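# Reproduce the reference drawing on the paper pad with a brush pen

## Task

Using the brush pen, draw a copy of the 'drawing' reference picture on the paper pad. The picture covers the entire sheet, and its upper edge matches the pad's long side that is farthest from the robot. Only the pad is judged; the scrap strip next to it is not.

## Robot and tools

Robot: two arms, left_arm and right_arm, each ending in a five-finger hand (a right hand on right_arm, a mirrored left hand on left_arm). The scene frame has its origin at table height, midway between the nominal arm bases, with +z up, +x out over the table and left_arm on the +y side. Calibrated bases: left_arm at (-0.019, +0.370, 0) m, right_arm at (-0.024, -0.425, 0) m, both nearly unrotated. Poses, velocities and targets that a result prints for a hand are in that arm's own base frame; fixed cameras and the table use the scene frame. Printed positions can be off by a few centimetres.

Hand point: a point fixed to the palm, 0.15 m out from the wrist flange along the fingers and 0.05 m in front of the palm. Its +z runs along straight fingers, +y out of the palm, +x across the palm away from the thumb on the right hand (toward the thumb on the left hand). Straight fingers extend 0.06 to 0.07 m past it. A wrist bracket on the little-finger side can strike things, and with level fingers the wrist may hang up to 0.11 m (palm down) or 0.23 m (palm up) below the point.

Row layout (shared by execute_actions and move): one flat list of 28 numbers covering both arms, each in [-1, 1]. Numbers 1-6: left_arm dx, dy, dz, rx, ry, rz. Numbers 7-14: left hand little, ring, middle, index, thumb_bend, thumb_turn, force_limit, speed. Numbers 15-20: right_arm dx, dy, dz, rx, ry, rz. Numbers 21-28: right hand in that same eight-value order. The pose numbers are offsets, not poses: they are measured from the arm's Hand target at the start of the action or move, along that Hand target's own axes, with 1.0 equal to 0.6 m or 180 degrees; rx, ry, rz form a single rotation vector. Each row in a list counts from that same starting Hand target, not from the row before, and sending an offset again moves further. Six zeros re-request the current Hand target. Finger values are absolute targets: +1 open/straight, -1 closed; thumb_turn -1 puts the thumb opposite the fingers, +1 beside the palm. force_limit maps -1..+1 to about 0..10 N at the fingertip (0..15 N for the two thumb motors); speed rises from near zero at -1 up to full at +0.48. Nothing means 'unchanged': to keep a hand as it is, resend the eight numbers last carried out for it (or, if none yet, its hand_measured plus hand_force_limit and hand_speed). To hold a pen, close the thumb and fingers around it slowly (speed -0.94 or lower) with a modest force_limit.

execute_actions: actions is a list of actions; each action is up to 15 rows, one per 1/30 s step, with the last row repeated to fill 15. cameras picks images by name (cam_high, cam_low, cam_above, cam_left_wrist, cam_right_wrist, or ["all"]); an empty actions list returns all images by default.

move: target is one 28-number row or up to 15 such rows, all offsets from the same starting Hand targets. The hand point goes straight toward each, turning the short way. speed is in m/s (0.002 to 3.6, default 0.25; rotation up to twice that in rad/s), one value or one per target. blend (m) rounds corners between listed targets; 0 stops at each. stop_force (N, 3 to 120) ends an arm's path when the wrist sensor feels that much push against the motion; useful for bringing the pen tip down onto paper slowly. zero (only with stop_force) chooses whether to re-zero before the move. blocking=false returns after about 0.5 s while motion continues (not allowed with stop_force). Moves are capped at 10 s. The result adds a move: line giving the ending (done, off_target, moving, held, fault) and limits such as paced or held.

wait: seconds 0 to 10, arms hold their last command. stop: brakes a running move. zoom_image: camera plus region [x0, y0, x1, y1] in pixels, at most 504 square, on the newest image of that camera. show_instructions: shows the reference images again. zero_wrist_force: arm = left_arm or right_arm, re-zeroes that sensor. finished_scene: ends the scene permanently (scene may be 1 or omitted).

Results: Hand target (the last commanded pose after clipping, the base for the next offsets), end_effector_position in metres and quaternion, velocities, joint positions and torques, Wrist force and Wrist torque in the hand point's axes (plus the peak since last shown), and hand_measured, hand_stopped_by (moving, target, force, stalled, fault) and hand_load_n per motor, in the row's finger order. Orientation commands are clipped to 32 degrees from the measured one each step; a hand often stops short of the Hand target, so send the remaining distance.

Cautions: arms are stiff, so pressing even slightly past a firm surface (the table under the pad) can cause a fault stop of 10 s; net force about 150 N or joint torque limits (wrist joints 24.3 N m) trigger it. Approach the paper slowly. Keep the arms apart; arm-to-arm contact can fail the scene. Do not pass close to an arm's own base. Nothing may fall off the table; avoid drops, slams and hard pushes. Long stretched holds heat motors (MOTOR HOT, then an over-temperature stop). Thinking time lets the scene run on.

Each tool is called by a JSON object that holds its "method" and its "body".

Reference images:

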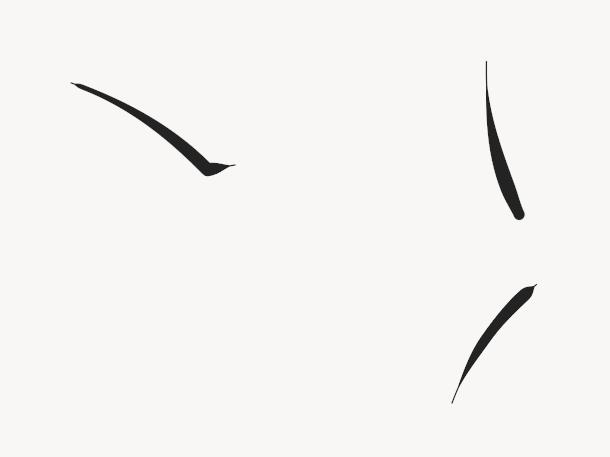

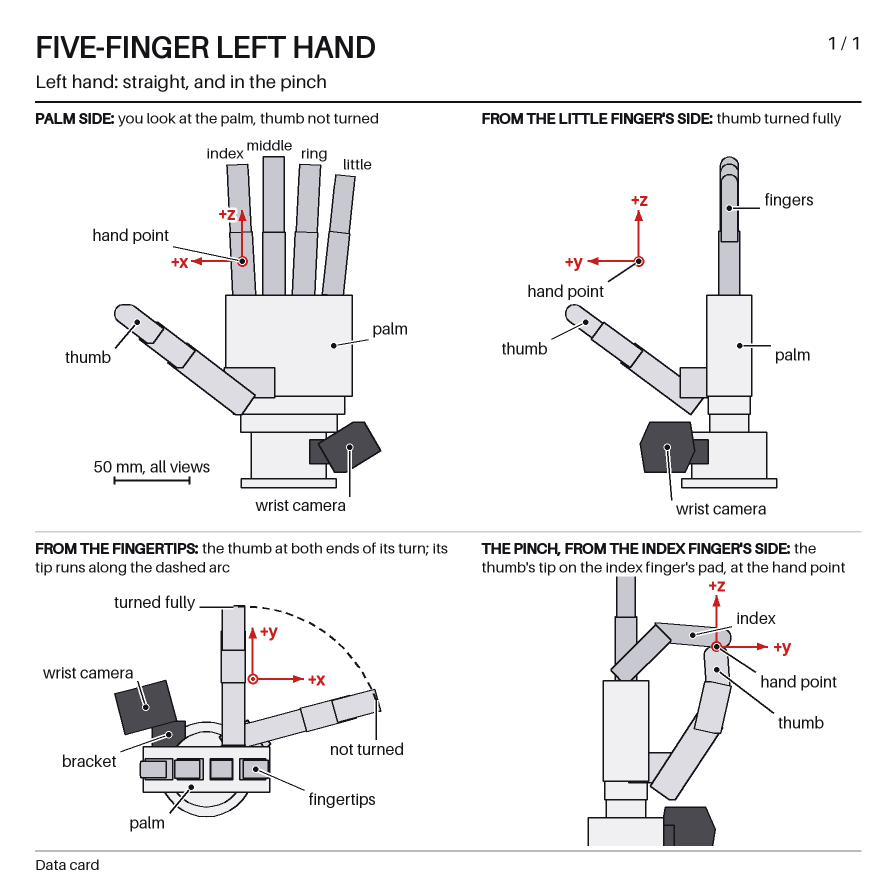

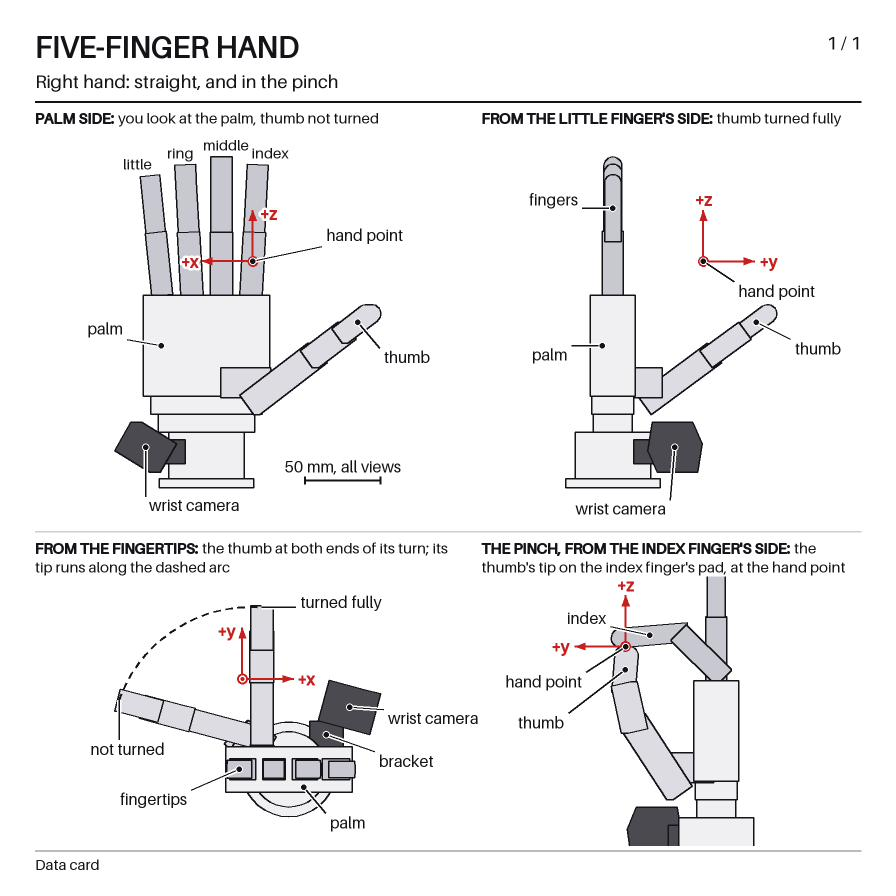

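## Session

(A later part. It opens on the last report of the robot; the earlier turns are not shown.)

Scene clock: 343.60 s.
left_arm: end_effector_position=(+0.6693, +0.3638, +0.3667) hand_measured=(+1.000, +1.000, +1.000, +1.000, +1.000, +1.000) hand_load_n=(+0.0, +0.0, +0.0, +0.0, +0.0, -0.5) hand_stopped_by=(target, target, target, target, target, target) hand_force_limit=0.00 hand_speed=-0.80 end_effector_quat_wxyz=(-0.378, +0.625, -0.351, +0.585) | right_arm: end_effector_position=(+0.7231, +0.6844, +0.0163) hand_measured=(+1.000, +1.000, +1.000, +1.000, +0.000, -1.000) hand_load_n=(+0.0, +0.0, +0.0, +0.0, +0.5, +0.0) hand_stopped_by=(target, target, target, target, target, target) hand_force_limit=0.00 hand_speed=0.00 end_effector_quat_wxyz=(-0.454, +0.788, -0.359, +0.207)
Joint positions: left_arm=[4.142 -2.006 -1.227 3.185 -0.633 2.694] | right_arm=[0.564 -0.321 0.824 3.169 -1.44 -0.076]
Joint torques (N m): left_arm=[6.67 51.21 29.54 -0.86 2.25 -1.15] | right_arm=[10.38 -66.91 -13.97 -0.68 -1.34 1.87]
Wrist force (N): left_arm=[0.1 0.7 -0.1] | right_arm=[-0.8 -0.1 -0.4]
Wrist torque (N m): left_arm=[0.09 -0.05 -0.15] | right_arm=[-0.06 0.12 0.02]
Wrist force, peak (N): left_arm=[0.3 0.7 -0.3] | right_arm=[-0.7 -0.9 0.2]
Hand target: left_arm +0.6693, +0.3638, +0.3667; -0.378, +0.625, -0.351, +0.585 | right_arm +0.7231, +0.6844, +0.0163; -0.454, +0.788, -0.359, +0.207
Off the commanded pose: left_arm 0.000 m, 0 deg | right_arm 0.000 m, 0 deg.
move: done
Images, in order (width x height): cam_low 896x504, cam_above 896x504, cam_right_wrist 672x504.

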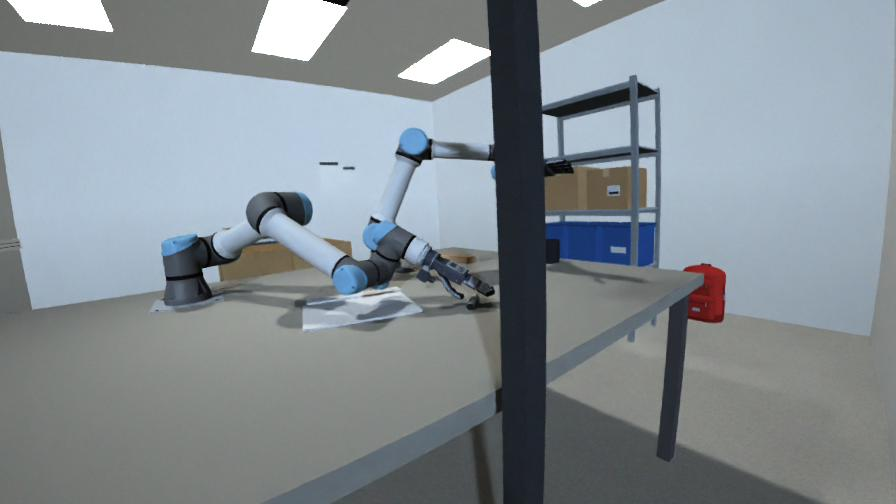

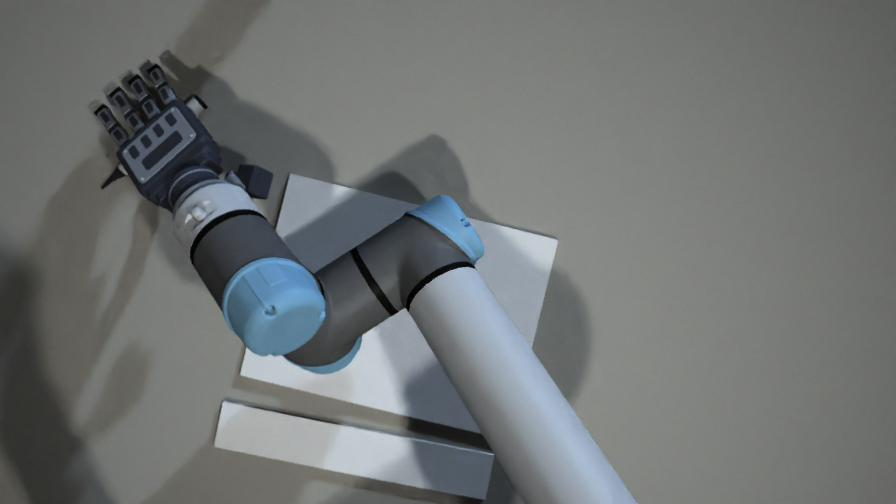

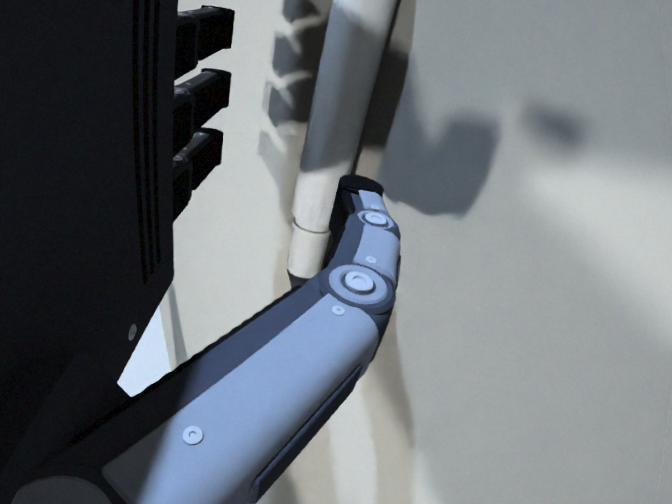

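{"method": "move", "body": {"target": [0,0,0,0,0,0,1,1,1,1,1,1,0,-0.8,0,-0.01,0.0173,0,0,0,1,1,1,1,0.13,-1,0,0], "speed": 0.03, "stop_force": 5, "cameras": ["cam_low","cam_right_wrist"]}}

{"method": "zoom_image", "body": {"camera": "cam_low", "region": [440, 250, 540, 330]}}

{"method": "zoom_image", "body": {"camera": "cam_right_wrist", "region": [180, 50, 500, 350]}}

Scene clock: 414.40 s.
left_arm: end_effector_position=(+0.6693, +0.3638, +0.3667) hand_measured=(+1.000, +1.000, +1.000, +1.000, +1.000, +1.000) hand_load_n=(+0.0, +0.0, +0.0, -0.5, +0.0, +0.0) hand_stopped_by=(target, target, target, target, target, target) hand_force_limit=0.00 hand_speed=-0.80 end_effector_quat_wxyz=(-0.378, +0.625, -0.351, +0.585) | right_arm: end_effector_position=(+0.7321, +0.6923, +0.0162) hand_measured=(+1.000, +1.000, +1.000, +1.000, +0.130, -1.000) hand_load_n=(+0.0, +0.0, +0.0, +0.0, +0.0, +0.0) hand_stopped_by=(target, target, target, target, target, target) hand_force_limit=0.00 hand_speed=0.00 end_effector_quat_wxyz=(-0.454, +0.788, -0.359, +0.207)
Joint positions: left_arm=[4.142 -2.006 -1.227 3.185 -0.633 2.694] | right_arm=[0.566 -0.285 0.746 3.211 -1.442 -0.075]
Joint torques (N m): left_arm=[7.28 51.79 28.69 -0.78 2.08 -1.41] | right_arm=[-1.52 -68.41 -24.29 -4.91 0.73 0.18]
Wrist force (N): left_arm=[0.3 0.3 -0.3] | right_arm=[-0.4 -0.3 -0.1]
Wrist torque (N m): left_arm=[0.06 -0.10 -0.13] | right_arm=[-0.10 0.06 -0.04]
Wrist force, peak (N): left_arm=[0.2 0.8 -0.2] | right_arm=[-0.8 -0.2 -0.6]
Hand target: left_arm +0.6693, +0.3638, +0.3667; -0.378, +0.625, -0.351, +0.585 | right_arm +0.7322, +0.6922, +0.0163; -0.454, +0.788, -0.359, +0.207
Off the commanded pose: left_arm 0.000 m, 0 deg | right_arm 0.000 m, 0 deg.
move: done
Images, in order (width x height): cam_low 896x504, cam_right_wrist 672x504.

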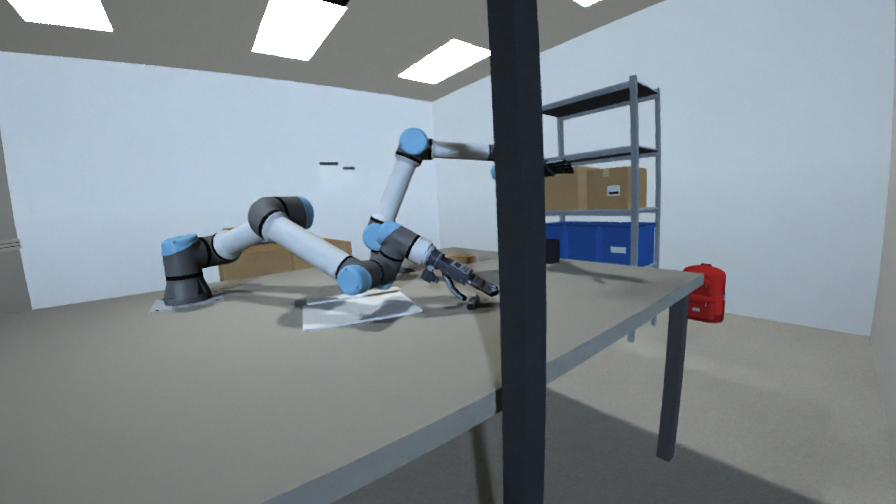

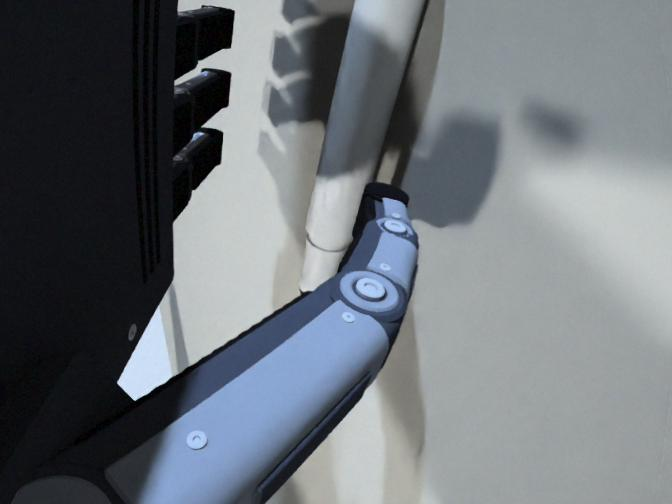

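Scaled by 5.040 from the camera's 896x504 image, which has a finer 1280x720 frame.

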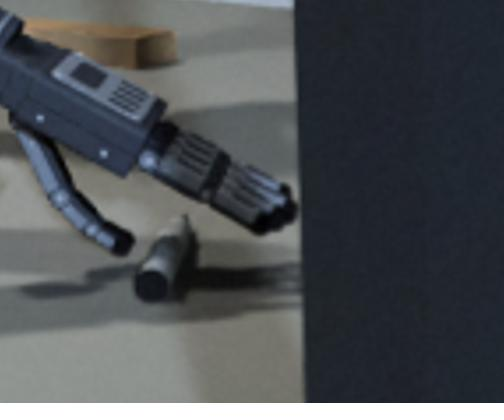

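Scaled by 1.575 from the camera's 672x504 image, which has a finer 960x720 frame.

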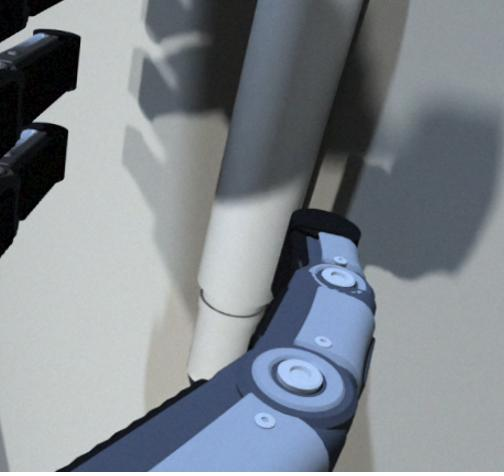

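{"method": "move", "body": {"target": [0,0,0,0,0,0,1,1,1,1,1,1,0,-0.8,0,-0.00833,0.01443,0,0,0,1,1,1,1,0.13,-1,0,0], "speed": 0.03, "stop_force": 5, "cameras": ["cam_low","cam_right_wrist"]}}

{"method": "zoom_image", "body": {"camera": "cam_low", "region": [440, 250, 540, 330]}}

{"method": "zoom_image", "body": {"camera": "cam_right_wrist", "region": [180, 50, 500, 350]}}

Scene clock: 437.80 s.
left_arm: end_effector_position=(+0.6693, +0.3638, +0.3667) hand_measured=(+1.000, +1.000, +1.000, +1.000, +1.000, +1.000) hand_load_n=(+0.0, +0.0, +0.0, +0.0, +0.0, +0.0) hand_stopped_by=(target, target, target, target, target, target) hand_force_limit=0.00 hand_speed=-0.80 end_effector_quat_wxyz=(-0.378, +0.625, -0.351, +0.585) | right_arm: end_effector_position=(+0.7397, +0.6988, +0.0162) hand_measured=(+1.000, +1.000, +1.000, +1.000, +0.130, -1.000) hand_load_n=(+0.0, +0.0, +0.0, +0.0, +0.0, +0.0) hand_stopped_by=(target, target, target, target, target, target) hand_force_limit=0.00 hand_speed=0.00 end_effector_quat_wxyz=(-0.454, +0.788, -0.359, +0.207)
Joint positions: left_arm=[4.142 -2.006 -1.227 3.185 -0.633 2.694] | right_arm=[0.568 -0.252 0.674 3.249 -1.443 -0.074]
Joint torques (N m): left_arm=[6.97 49.96 28.2 -0.76 2.12 -1.23] | right_arm=[3.06 -69.05 -20.55 -4.68 0.84 0.37]
Wrist force (N): left_arm=[0.2 0.5 -0.2] | right_arm=[-0.6 -0.3 0.0]
Wrist torque (N m): left_arm=[0.07 -0.07 -0.14] | right_arm=[-0.11 0.08 -0.06]
Wrist force, peak (N): left_arm=[0.3 0.8 -0.2] | right_arm=[-1.0 -0.7 -0.5]
Hand target: left_arm +0.6693, +0.3638, +0.3667; -0.378, +0.625, -0.351, +0.585 | right_arm +0.7397, +0.6988, +0.0162; -0.454, +0.788, -0.359, +0.207
Off the commanded pose: left_arm 0.000 m, 0 deg | right_arm 0.000 m, 0 deg.
move: done
Images, in order (width x height): cam_low 896x504, cam_right_wrist 672x504.

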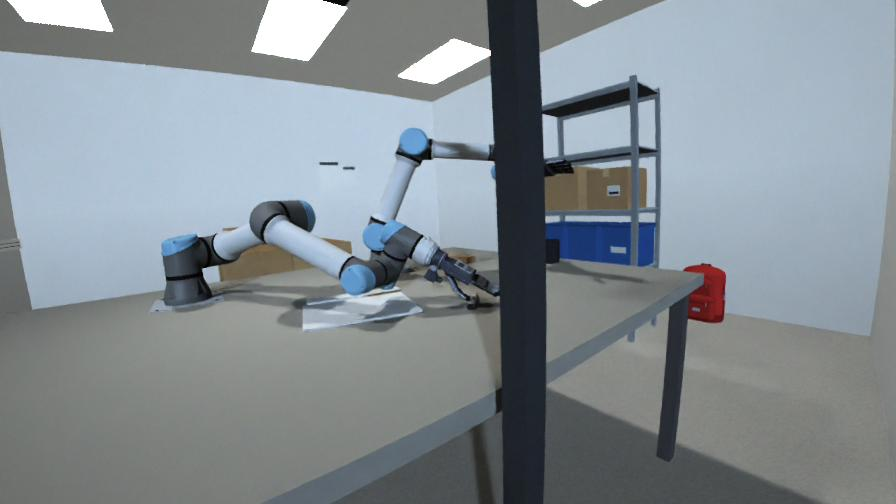

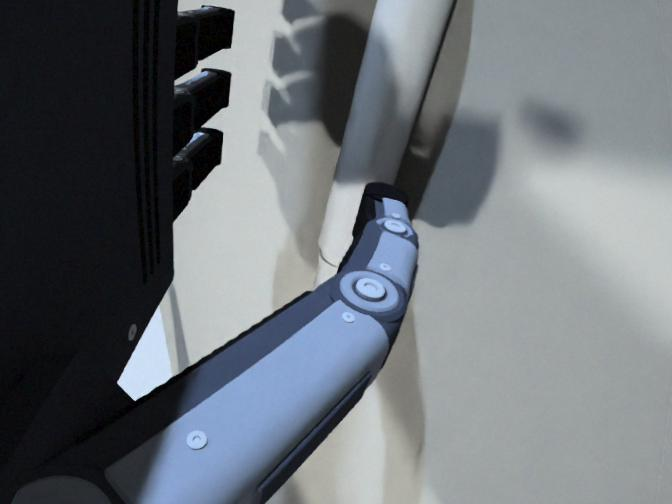

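Scaled by 5.040 from the camera's 896x504 image, which has a finer 1280x720 frame.

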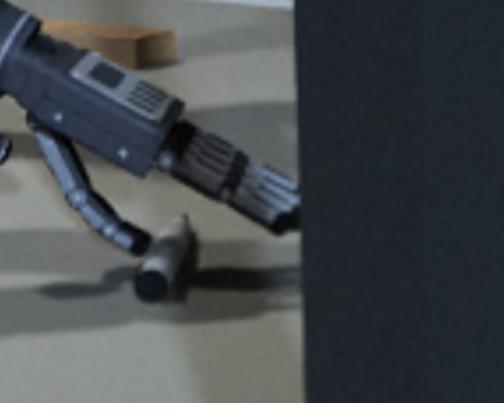

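Scaled by 1.575 from the camera's 672x504 image, which has a finer 960x720 frame.

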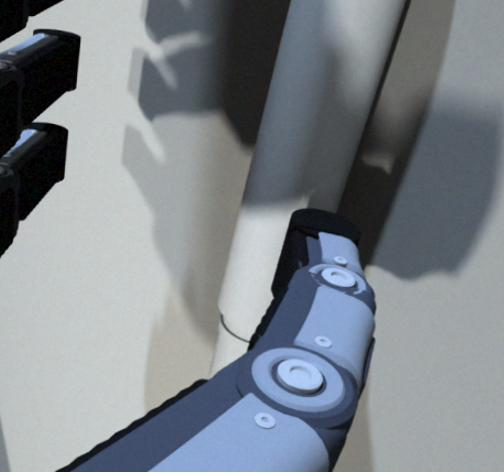

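{"method": "move", "body": {"target": [0,0,0,0,0,0,1,1,1,1,1,1,0,-0.8,0,0,0,0,0,0,0.3,0.3,0.3,0.3,0.13,-1,-0.6,-0.7], "speed": 0.03, "cameras": ["cam_low","cam_above","cam_right_wrist"]}}

{"method": "zoom_image", "body": {"camera": "cam_low", "region": [440, 250, 540, 330]}}

{"method": "zoom_image", "body": {"camera": "cam_right_wrist", "region": [180, 50, 500, 350]}}

Scene clock: 447.47 s.
left_arm: end_effector_position=(+0.6693, +0.3638, +0.3667) hand_measured=(+1.000, +1.000, +1.000, +1.000, +1.000, +1.000) hand_load_n=(+0.0, +0.0, +0.0, +0.0, +0.0, -0.5) hand_stopped_by=(target, target, target, target, target, target) hand_force_limit=0.00 hand_speed=-0.80 end_effector_quat_wxyz=(-0.378, +0.625, -0.351, +0.585) | right_arm: end_effector_position=(+0.7398, +0.6988, +0.0164) hand_measured=(+0.300, +0.300, +0.478, +0.300, +0.130, -1.000) hand_load_n=(+0.0, +1.0, +5.0, +1.0, +0.0, +0.0) hand_stopped_by=(target, target, force, target, target, target) hand_force_limit=-0.60 hand_speed=-0.70 end_effector_quat_wxyz=(-0.455, +0.788, -0.359, +0.207)
Joint positions: left_arm=[4.142 -2.006 -1.227 3.185 -0.633 2.694] | right_arm=[0.568 -0.252 0.674 3.249 -1.443 -0.074]
Joint torques (N m): left_arm=[6.45 49.67 29.08 -0.63 2.13 -1.03] | right_arm=[-7.23 -53.13 -19.41 1.31 0.79 -1.31]
Wrist force (N): left_arm=[0.1 0.4 -0.4] | right_arm=[-0.7 -7.5 -0.6]
Wrist torque (N m): left_arm=[0.06 -0.06 -0.13] | right_arm=[0.08 0.08 -0.21]
Wrist force, peak (N): left_arm=[0.1 0.8 -0.3] | right_arm=[-0.6 -7.9 -1.0]
Hand target: left_arm +0.6693, +0.3638, +0.3667; -0.378, +0.625, -0.351, +0.585 | right_arm +0.7397, +0.6988, +0.0162; -0.454, +0.788, -0.359, +0.207
Off the commanded pose: left_arm 0.000 m, 0 deg | right_arm 0.000 m, 0 deg.
move: done
Images, in order (width x height): cam_low 896x504, cam_above 896x504, cam_right_wrist 672x504.

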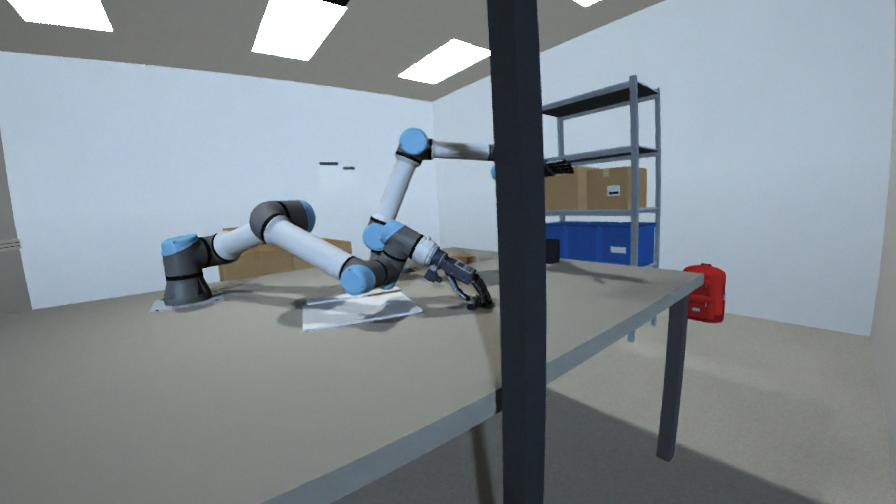

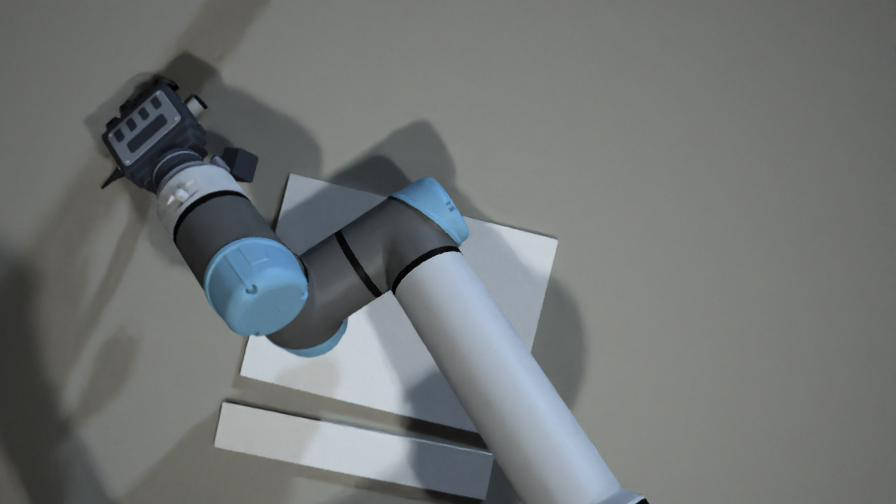

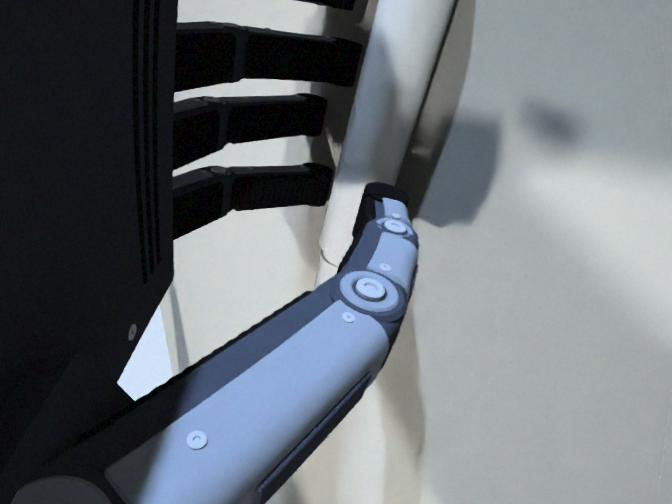

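Scaled by 5.040 from the camera's 896x504 image, which has a finer 1280x720 frame.

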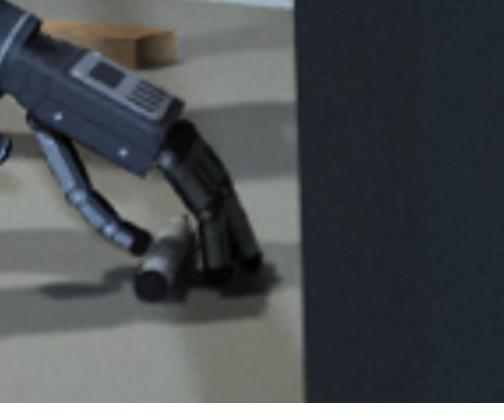

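Scaled by 1.575 from the camera's 672x504 image, which has a finer 960x720 frame.

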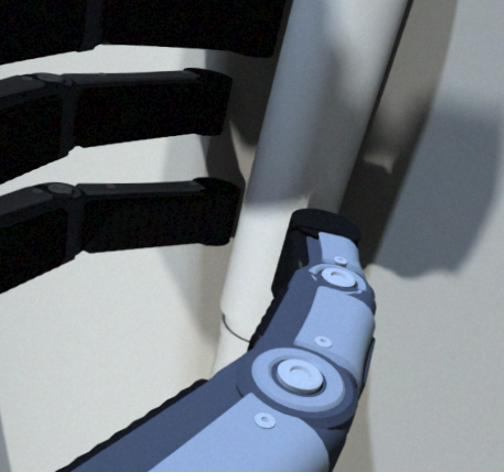

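{"method": "move", "body": {"target": [0,0,0,0,0,0,1,1,1,1,1,1,0,-0.8,0,0,0,0,0,0,0.1,0.1,0.52,0.1,0.13,-1,-0.5,-0.8], "speed": 0.03, "cameras": ["cam_low","cam_right_wrist"]}}

{"method": "zoom_image", "body": {"camera": "cam_low", "region": [440, 250, 540, 330]}}

{"method": "zoom_image", "body": {"camera": "cam_right_wrist", "region": [180, 50, 500, 350]}}

Scene clock: 458.13 s.
left_arm: end_effector_position=(+0.6693, +0.3638, +0.3667) hand_measured=(+1.000, +1.000, +1.000, +1.000, +1.000, +1.000) hand_load_n=(+0.0, -0.5, +0.0, +0.0, +0.0, +0.0) hand_stopped_by=(target, target, target, target, target, target) hand_force_limit=0.00 hand_speed=-0.80 end_effector_quat_wxyz=(-0.378, +0.625, -0.351, +0.585) | right_arm: end_effector_position=(+0.7397, +0.6988, +0.0162) hand_measured=(+0.100, +0.284, +0.520, +0.284, +0.130, -1.000) hand_load_n=(+0.0, +5.0, +0.0, +4.5, +0.0, +0.0) hand_stopped_by=(target, force, target, force, target, target) hand_force_limit=-0.50 hand_speed=-0.80 end_effector_quat_wxyz=(-0.454, +0.788, -0.359, +0.207)
Joint positions: left_arm=[4.142 -2.006 -1.227 3.185 -0.633 2.694] | right_arm=[0.568 -0.252 0.674 3.249 -1.443 -0.074]
Joint torques (N m): left_arm=[6.85 49.89 28.33 -0.62 2.19 -1.41] | right_arm=[-7.63 -45.91 -10.23 1.59 0.88 -1.39]
Wrist force (N): left_arm=[0.2 0.5 -0.4] | right_arm=[-0.5 -11.6 -1.6]
Wrist torque (N m): left_arm=[0.08 -0.08 -0.14] | right_arm=[0.12 0.10 -0.29]
Wrist force, peak (N): left_arm=[0.2 0.7 -0.3] | right_arm=[-0.2 -13.2 -1.0]
Hand target: left_arm +0.6693, +0.3638, +0.3667; -0.378, +0.625, -0.351, +0.585 | right_arm +0.7397, +0.6988, +0.0162; -0.454, +0.788, -0.359, +0.207
Off the commanded pose: left_arm 0.000 m, 0 deg | right_arm 0.000 m, 0 deg.
move: done
Images, in order (width x height): cam_low 896x504, cam_right_wrist 672x504.

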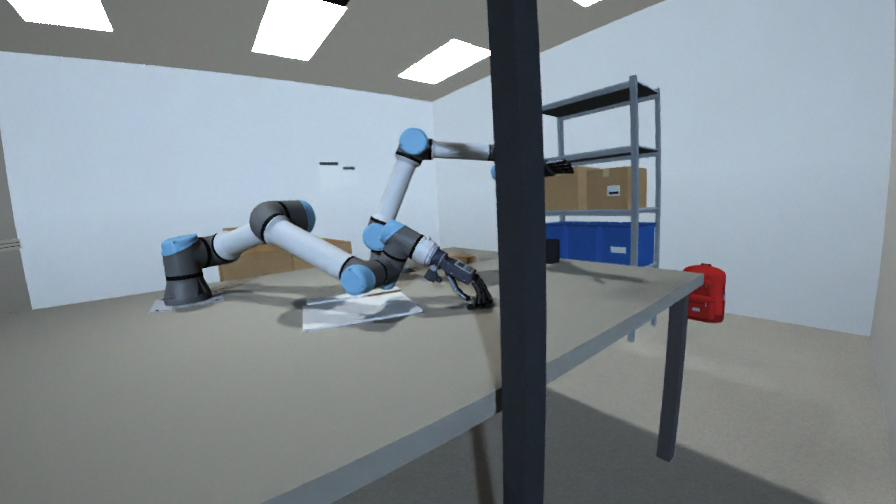

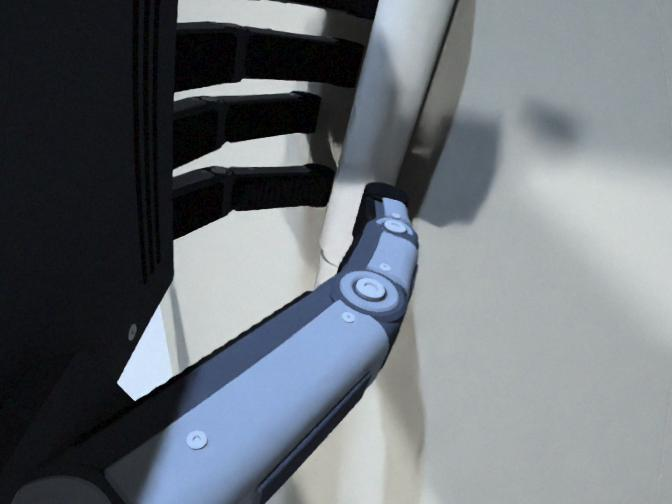

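Scaled by 5.040 from the camera's 896x504 image, which has a finer 1280x720 frame.

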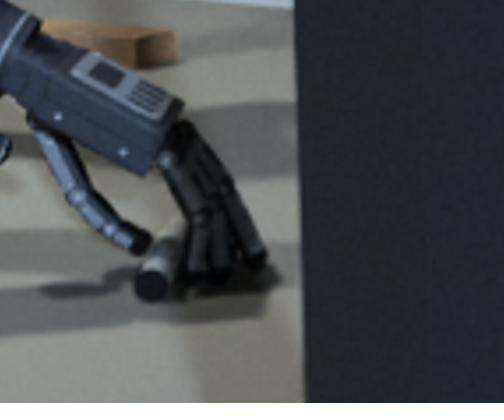

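Scaled by 1.575 from the camera's 672x504 image, which has a finer 960x720 frame.

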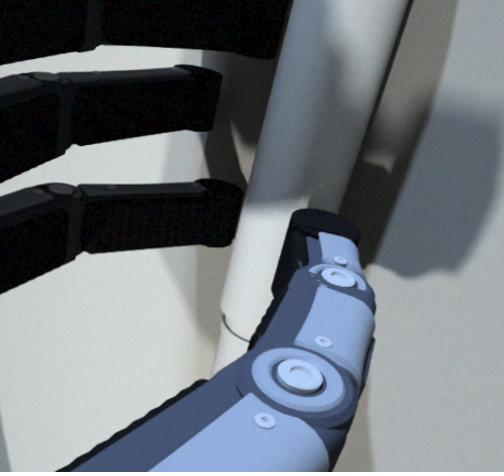

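{"method": "move", "body": {"target": [[0,0,0,0,0,0,1,1,1,1,1,1,0,-0.8,0,0,0,0,0,0,1,1,1,1,0.13,-1,0,0],[0,0,0,0,0,0,1,1,1,1,1,1,0,-0.8,0,-0.1728,-0.1,0,0,0,1,1,1,1,0.13,-1,0,0],[0,0,0,0,0,0,1,1,1,1,1,1,0,-0.8,0.2005,-0.3372,-0.659,0.1659,-0.0759,-0.0205,1,1,1,1,0.13,-1,0,0]], "speed": [0.1,0.1,0.3], "blend": [0,0.03,0], "cameras": ["cam_high","cam_above"]}}

Scene clock: 623.73 s.
left_arm: end_effector_position=(+0.6693, +0.3638, +0.3667) hand_measured=(+1.000, +1.000, +1.000, +1.000, +1.000, +1.000) hand_load_n=(+0.0, +0.0, +0.0, +0.0, +0.0, +0.0) hand_stopped_by=(target, target, target, target, target, target) hand_force_limit=0.00 hand_speed=-0.80 end_effector_quat_wxyz=(-0.378, +0.625, -0.351, +0.585) | right_arm: end_effector_position=(+0.6370, +0.4501, +0.3893) hand_measured=(+1.000, +1.000, +1.000, +1.000, +0.130, -1.000) hand_load_n=(+0.0, +0.0, +0.0, +0.0, +0.0, +0.0) hand_stopped_by=(target, target, target, target, target, target) hand_force_limit=0.00 hand_speed=0.00 end_effector_quat_wxyz=(+0.674, -0.675, +0.213, -0.213)
Joint positions: left_arm=[4.142 -2.006 -1.227 3.185 -0.633 2.694] | right_arm=[0.176 -1.069 1.56 2.652 -0.787 -0.001]
Joint torques (N m): left_arm=[6.75 47.87 29.08 -0.8 1.93 -0.94] | right_arm=[-9.53 -46.21 -23.1 -2.8 1.19 -0.1]
Wrist force (N): left_arm=[0.3 0.5 -0.2] | right_arm=[-0.4 0.0 -0.4]
Wrist torque (N m): left_arm=[0.07 -0.08 -0.13] | right_arm=[-0.01 0.08 0.05]
Wrist force, peak (N): left_arm=[0.4 0.6 -0.3] | right_arm=[-0.4 -12.2 -2.0]
Hand target: left_arm +0.6693, +0.3638, +0.3667; -0.378, +0.625, -0.351, +0.585 | right_arm +0.6370, +0.4500, +0.3894; +0.674, -0.675, +0.213, -0.213
Off the commanded pose: left_arm 0.000 m, 0 deg | right_arm 0.000 m, 0 deg.
move: done
Images, in order (width x height): cam_high 896x504, cam_above 896x504.

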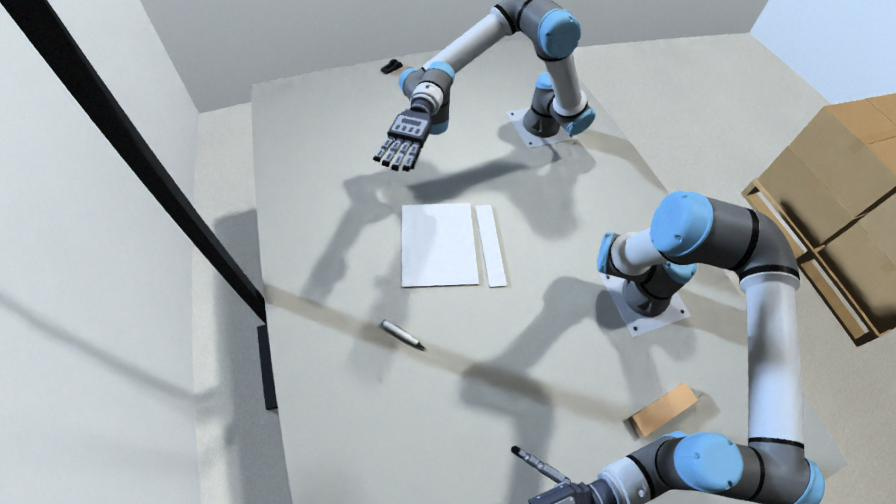

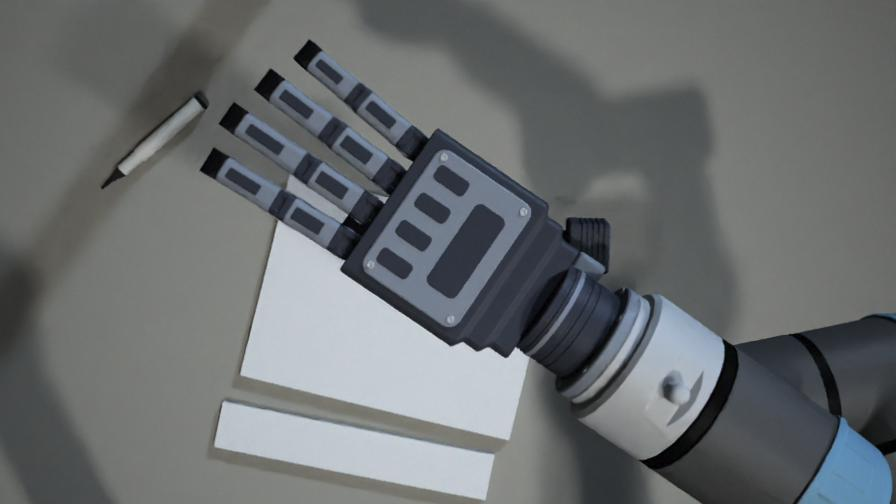

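{"method": "move", "body": {"target": [[0,0,0,0,0,0,1,1,1,1,1,1,0,-0.8,-0.2797,0,-0.1587,0,-0.25,0,1,1,1,1,0.13,-1,0,0],[0,0,0,0,0,0,1,1,1,1,1,1,0,-0.8,-0.365,0,-0.4683,0,-0.5,0,1,1,1,1,0.13,-1,0,0]], "speed": 0.4, "blend": [0.02,0], "cameras": ["cam_high"]}}

Scene clock: 644.67 s.
left_arm: end_effector_position=(+0.6693, +0.3638, +0.3667) hand_measured=(+1.000, +1.000, +1.000, +1.000, +1.000, +1.000) hand_load_n=(+0.5, +0.0, +0.0, +0.0, +0.0, +0.0) hand_stopped_by=(target, target, target, target, target, target) hand_force_limit=0.00 hand_speed=-0.80 end_effector_quat_wxyz=(-0.378, +0.625, -0.351, +0.585) | right_arm: end_effector_position=(+0.2963, +0.3457, +0.3898) hand_measured=(+1.000, +1.000, +1.000, +1.000, +0.130, -1.000) hand_load_n=(+0.0, +0.0, +0.0, +0.0, +0.0, +0.0) hand_stopped_by=(target, target, target, target, target, target) hand_force_limit=0.00 hand_speed=0.00 end_effector_quat_wxyz=(+0.627, -0.627, -0.326, +0.327)
Joint positions: left_arm=[4.142 -2.006 -1.227 3.185 -0.633 2.694] | right_arm=[0.175 -1.068 1.559 2.651 0.784 0.001]
Joint torques (N m): left_arm=[7.17 47.53 28.46 -0.76 1.93 -1.05] | right_arm=[-8.76 -29.36 -24.72 3.38 1.3 -1.97]
Wrist force (N): left_arm=[0.1 0.3 -0.2] | right_arm=[-0.6 0.1 0.3]
Wrist torque (N m): left_arm=[0.05 -0.06 -0.14] | right_arm=[-0.05 0.08 0.03]
Wrist force, peak (N): left_arm=[0.3 0.6 -0.4] | right_arm=[-1.3 0.0 0.1]
Hand target: left_arm +0.6693, +0.3638, +0.3667; -0.378, +0.625, -0.351, +0.585 | right_arm +0.2964, +0.3456, +0.3898; +0.627, -0.627, -0.326, +0.327
Off the commanded pose: left_arm 0.000 m, 0 deg | right_arm 0.000 m, 0 deg.
move: done
Images, in order (width x height): cam_high 896x504.

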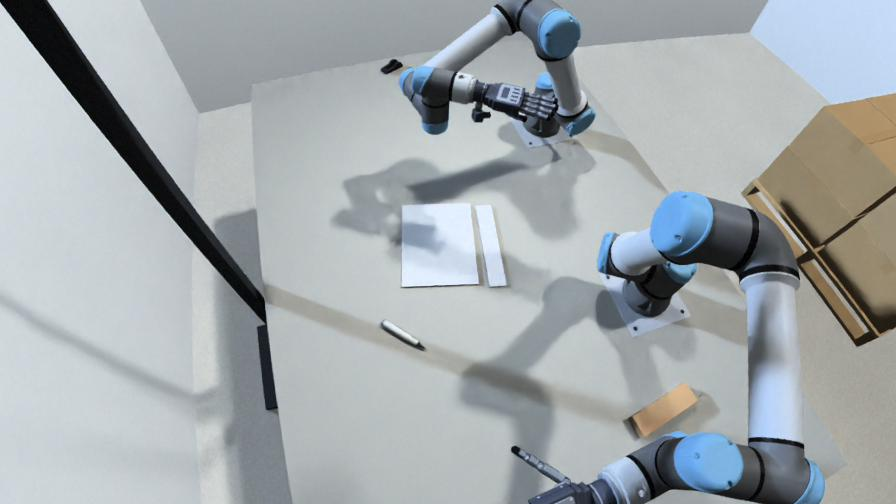

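{"method": "move", "body": {"target": [[0,0,0,0,0,0,1,1,1,1,1,1,0,-0.8,0.1735,0.2653,-0.222,-0.2368,0.2369,0.0981,1,1,1,1,0.13,-1,0,0],[0,0,0,0,0,0,1,1,1,1,1,1,0,-0.8,0.4687,0,-0.3653,0,0.5,0,1,1,1,1,0.13,-1,0,0]], "speed": 0.35, "blend": [0.02,0], "cameras": ["cam_high","cam_low"]}}

Scene clock: 653.17 s.
left_arm: end_effector_position=(+0.6693, +0.3638, +0.3667) hand_measured=(+1.000, +1.000, +1.000, +1.000, +1.000, +1.000) hand_load_n=(+0.0, +0.0, +0.0, +0.0, +0.0, -0.5) hand_stopped_by=(target, target, target, target, target, target) hand_force_limit=0.00 hand_speed=-0.80 end_effector_quat_wxyz=(-0.378, +0.625, -0.351, +0.585) | right_arm: end_effector_position=(+0.6372, +0.4501, +0.3894) hand_measured=(+1.000, +1.000, +1.000, +1.000, +0.130, -1.000) hand_load_n=(+0.0, +0.0, +0.0, +0.0, +0.0, +0.0) hand_stopped_by=(target, target, target, target, target, target) hand_force_limit=0.00 hand_speed=0.00 end_effector_quat_wxyz=(+0.674, -0.675, +0.213, -0.213) end_effector_velocity=(+0.002, -0.001, +0.001) end_effector_angular_velocity=(+0.003, -0.001, -0.005)
Joint positions: left_arm=[4.142 -2.006 -1.227 3.185 -0.633 2.694] | right_arm=[0.176 -1.188 1.206 -0.016 0.787 3.14]
Joint velocities: left_arm=[within noise] | right_arm=[0 0 0 -0.004 0.005 0.004]
Joint torques (N m): left_arm=[7.34 45.14 28.5 -0.72 1.69 -0.89] | right_arm=[-8.46 -29.17 -26.26 -2.93 1.54 2.09]
Wrist force (N): left_arm=[0.0 0.4 -0.3] | right_arm=[-0.7 0.0 -0.1]
Wrist torque (N m): left_arm=[0.06 -0.06 -0.14] | right_arm=[-0.03 0.09 0.02]
Wrist force, peak (N): left_arm=[0.4 0.7 -0.3] | right_arm=[-1.0 -0.6 0.5]
Hand target: left_arm +0.6693, +0.3638, +0.3667; -0.378, +0.625, -0.351, +0.585 | right_arm +0.6373, +0.4501, +0.3894; +0.674, -0.675, +0.213, -0.213
Off the commanded pose: left_arm 0.000 m, 0 deg | right_arm 0.000 m, 0 deg.
move: done
Images, in order (width x height): cam_high 896x504, cam_low 896x504.

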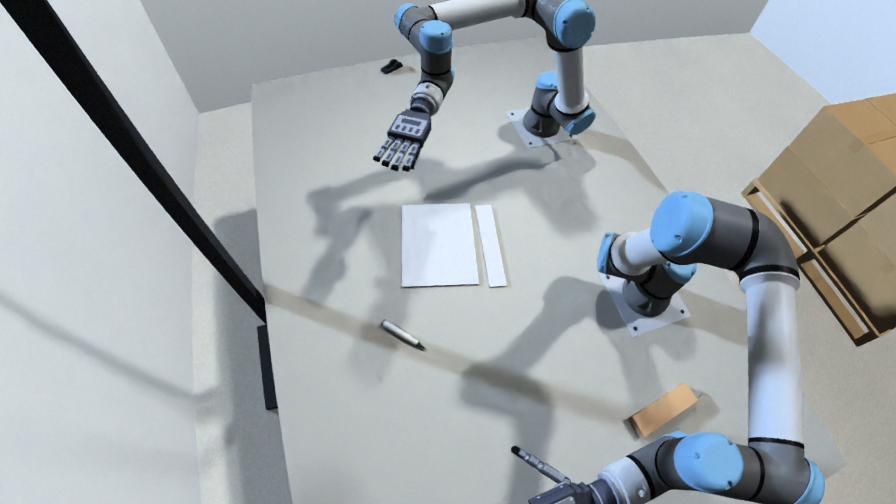

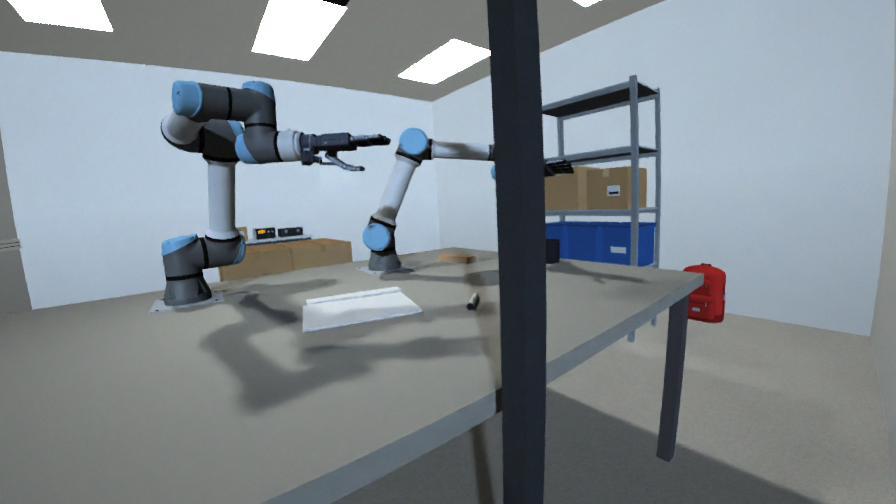

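{"method": "move", "body": {"target": [0,0,0,0,0,0,1,1,1,1,1,1,0,-0.8,-0.0987,0.5223,0.435,-0.0553,0.0777,0.0068,1,1,1,1,0.06,-1,0,0], "speed": 0.3, "cameras": ["cam_low","cam_above","cam_right_wrist"]}}

{"method": "zoom_image", "body": {"camera": "cam_low", "region": [400, 230, 540, 330]}}

{"method": "zoom_image", "body": {"camera": "cam_above", "region": [50, 30, 290, 210]}}

Scene clock: 687.60 s.
left_arm: end_effector_position=(+0.6693, +0.3638, +0.3667) hand_measured=(+1.000, +1.000, +1.000, +1.000, +1.000, +1.000) hand_load_n=(+0.0, +0.0, +0.0, -0.5, +0.0, +0.0) hand_stopped_by=(target, target, target, target, target, target) hand_force_limit=0.00 hand_speed=-0.80 end_effector_quat_wxyz=(-0.378, +0.625, -0.351, +0.585) | right_arm: end_effector_position=(+0.7383, +0.6975, +0.0758) hand_measured=(+1.000, +1.000, +1.000, +1.000, +0.060, -1.000) hand_load_n=(+0.0, +0.0, +0.0, +0.0, +0.0, +0.0) hand_stopped_by=(target, target, target, target, target, target) hand_force_limit=0.00 hand_speed=0.00 end_effector_quat_wxyz=(-0.584, +0.697, -0.318, +0.267)
Joint positions: left_arm=[4.142 -2.006 -1.227 3.185 -0.633 2.694] | right_arm=[0.558 -0.377 0.483 0.071 1.417 3.114]
Joint torques (N m): left_arm=[6.66 44.49 28.62 -0.64 1.85 -1.03] | right_arm=[-2.59 -52.29 -29.7 -1.22 1.39 -1.09]
Wrist force (N): left_arm=[0.2 0.4 -0.2] | right_arm=[-0.9 0.0 -0.3]
Wrist torque (N m): left_arm=[0.07 -0.07 -0.14] | right_arm=[-0.03 0.15 0.02]
Wrist force, peak (N): left_arm=[0.6 0.5 -0.3] | right_arm=[-1.4 2.2 0.9]
Hand target: left_arm +0.6693, +0.3638, +0.3667; -0.378, +0.625, -0.351, +0.585 | right_arm +0.7383, +0.6976, +0.0758; -0.584, +0.697, -0.318, +0.267
Off the commanded pose: left_arm 0.000 m, 0 deg | right_arm 0.000 m, 0 deg.
move: done
Images, in order (width x height): cam_low 896x504, cam_above 896x504, cam_right_wrist 672x504.

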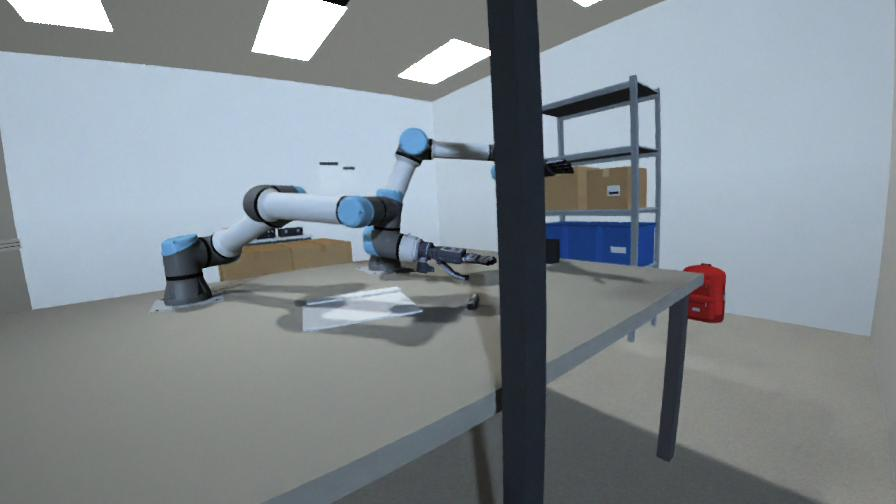

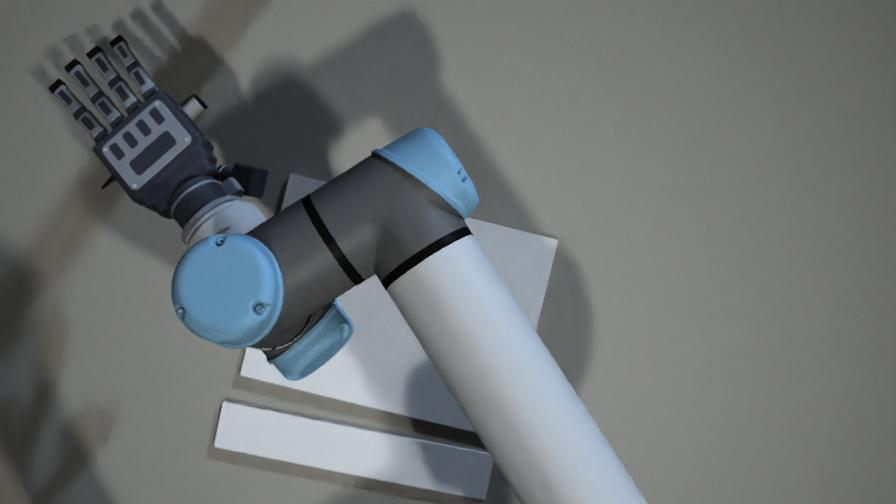

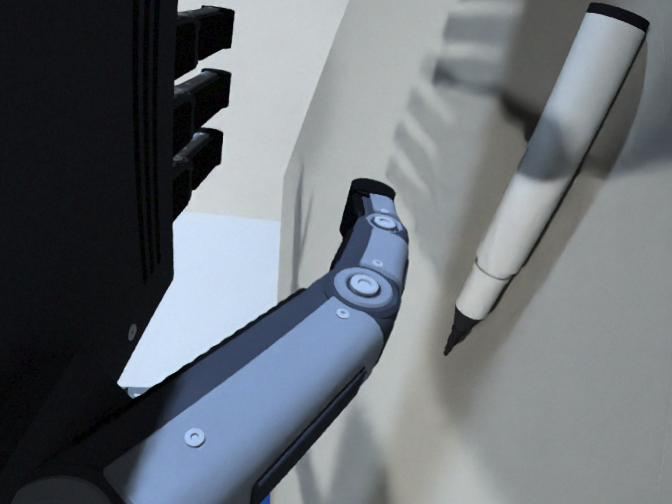

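Scaled by 3.600 from the camera's 896x504 image, which has a finer 1280x720 frame.

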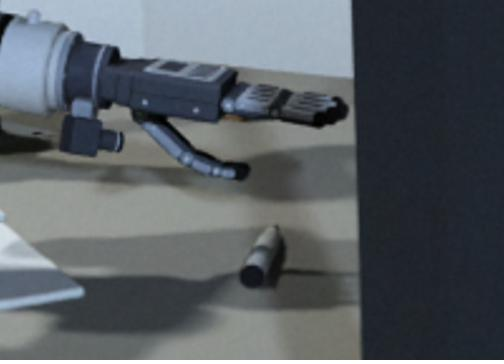

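Scaled by 2.100 from the camera's 896x504 image, which has a finer 1280x720 frame.

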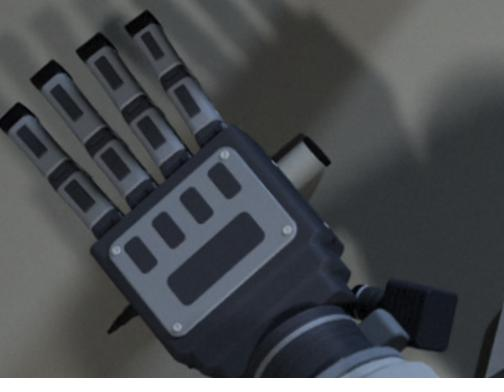

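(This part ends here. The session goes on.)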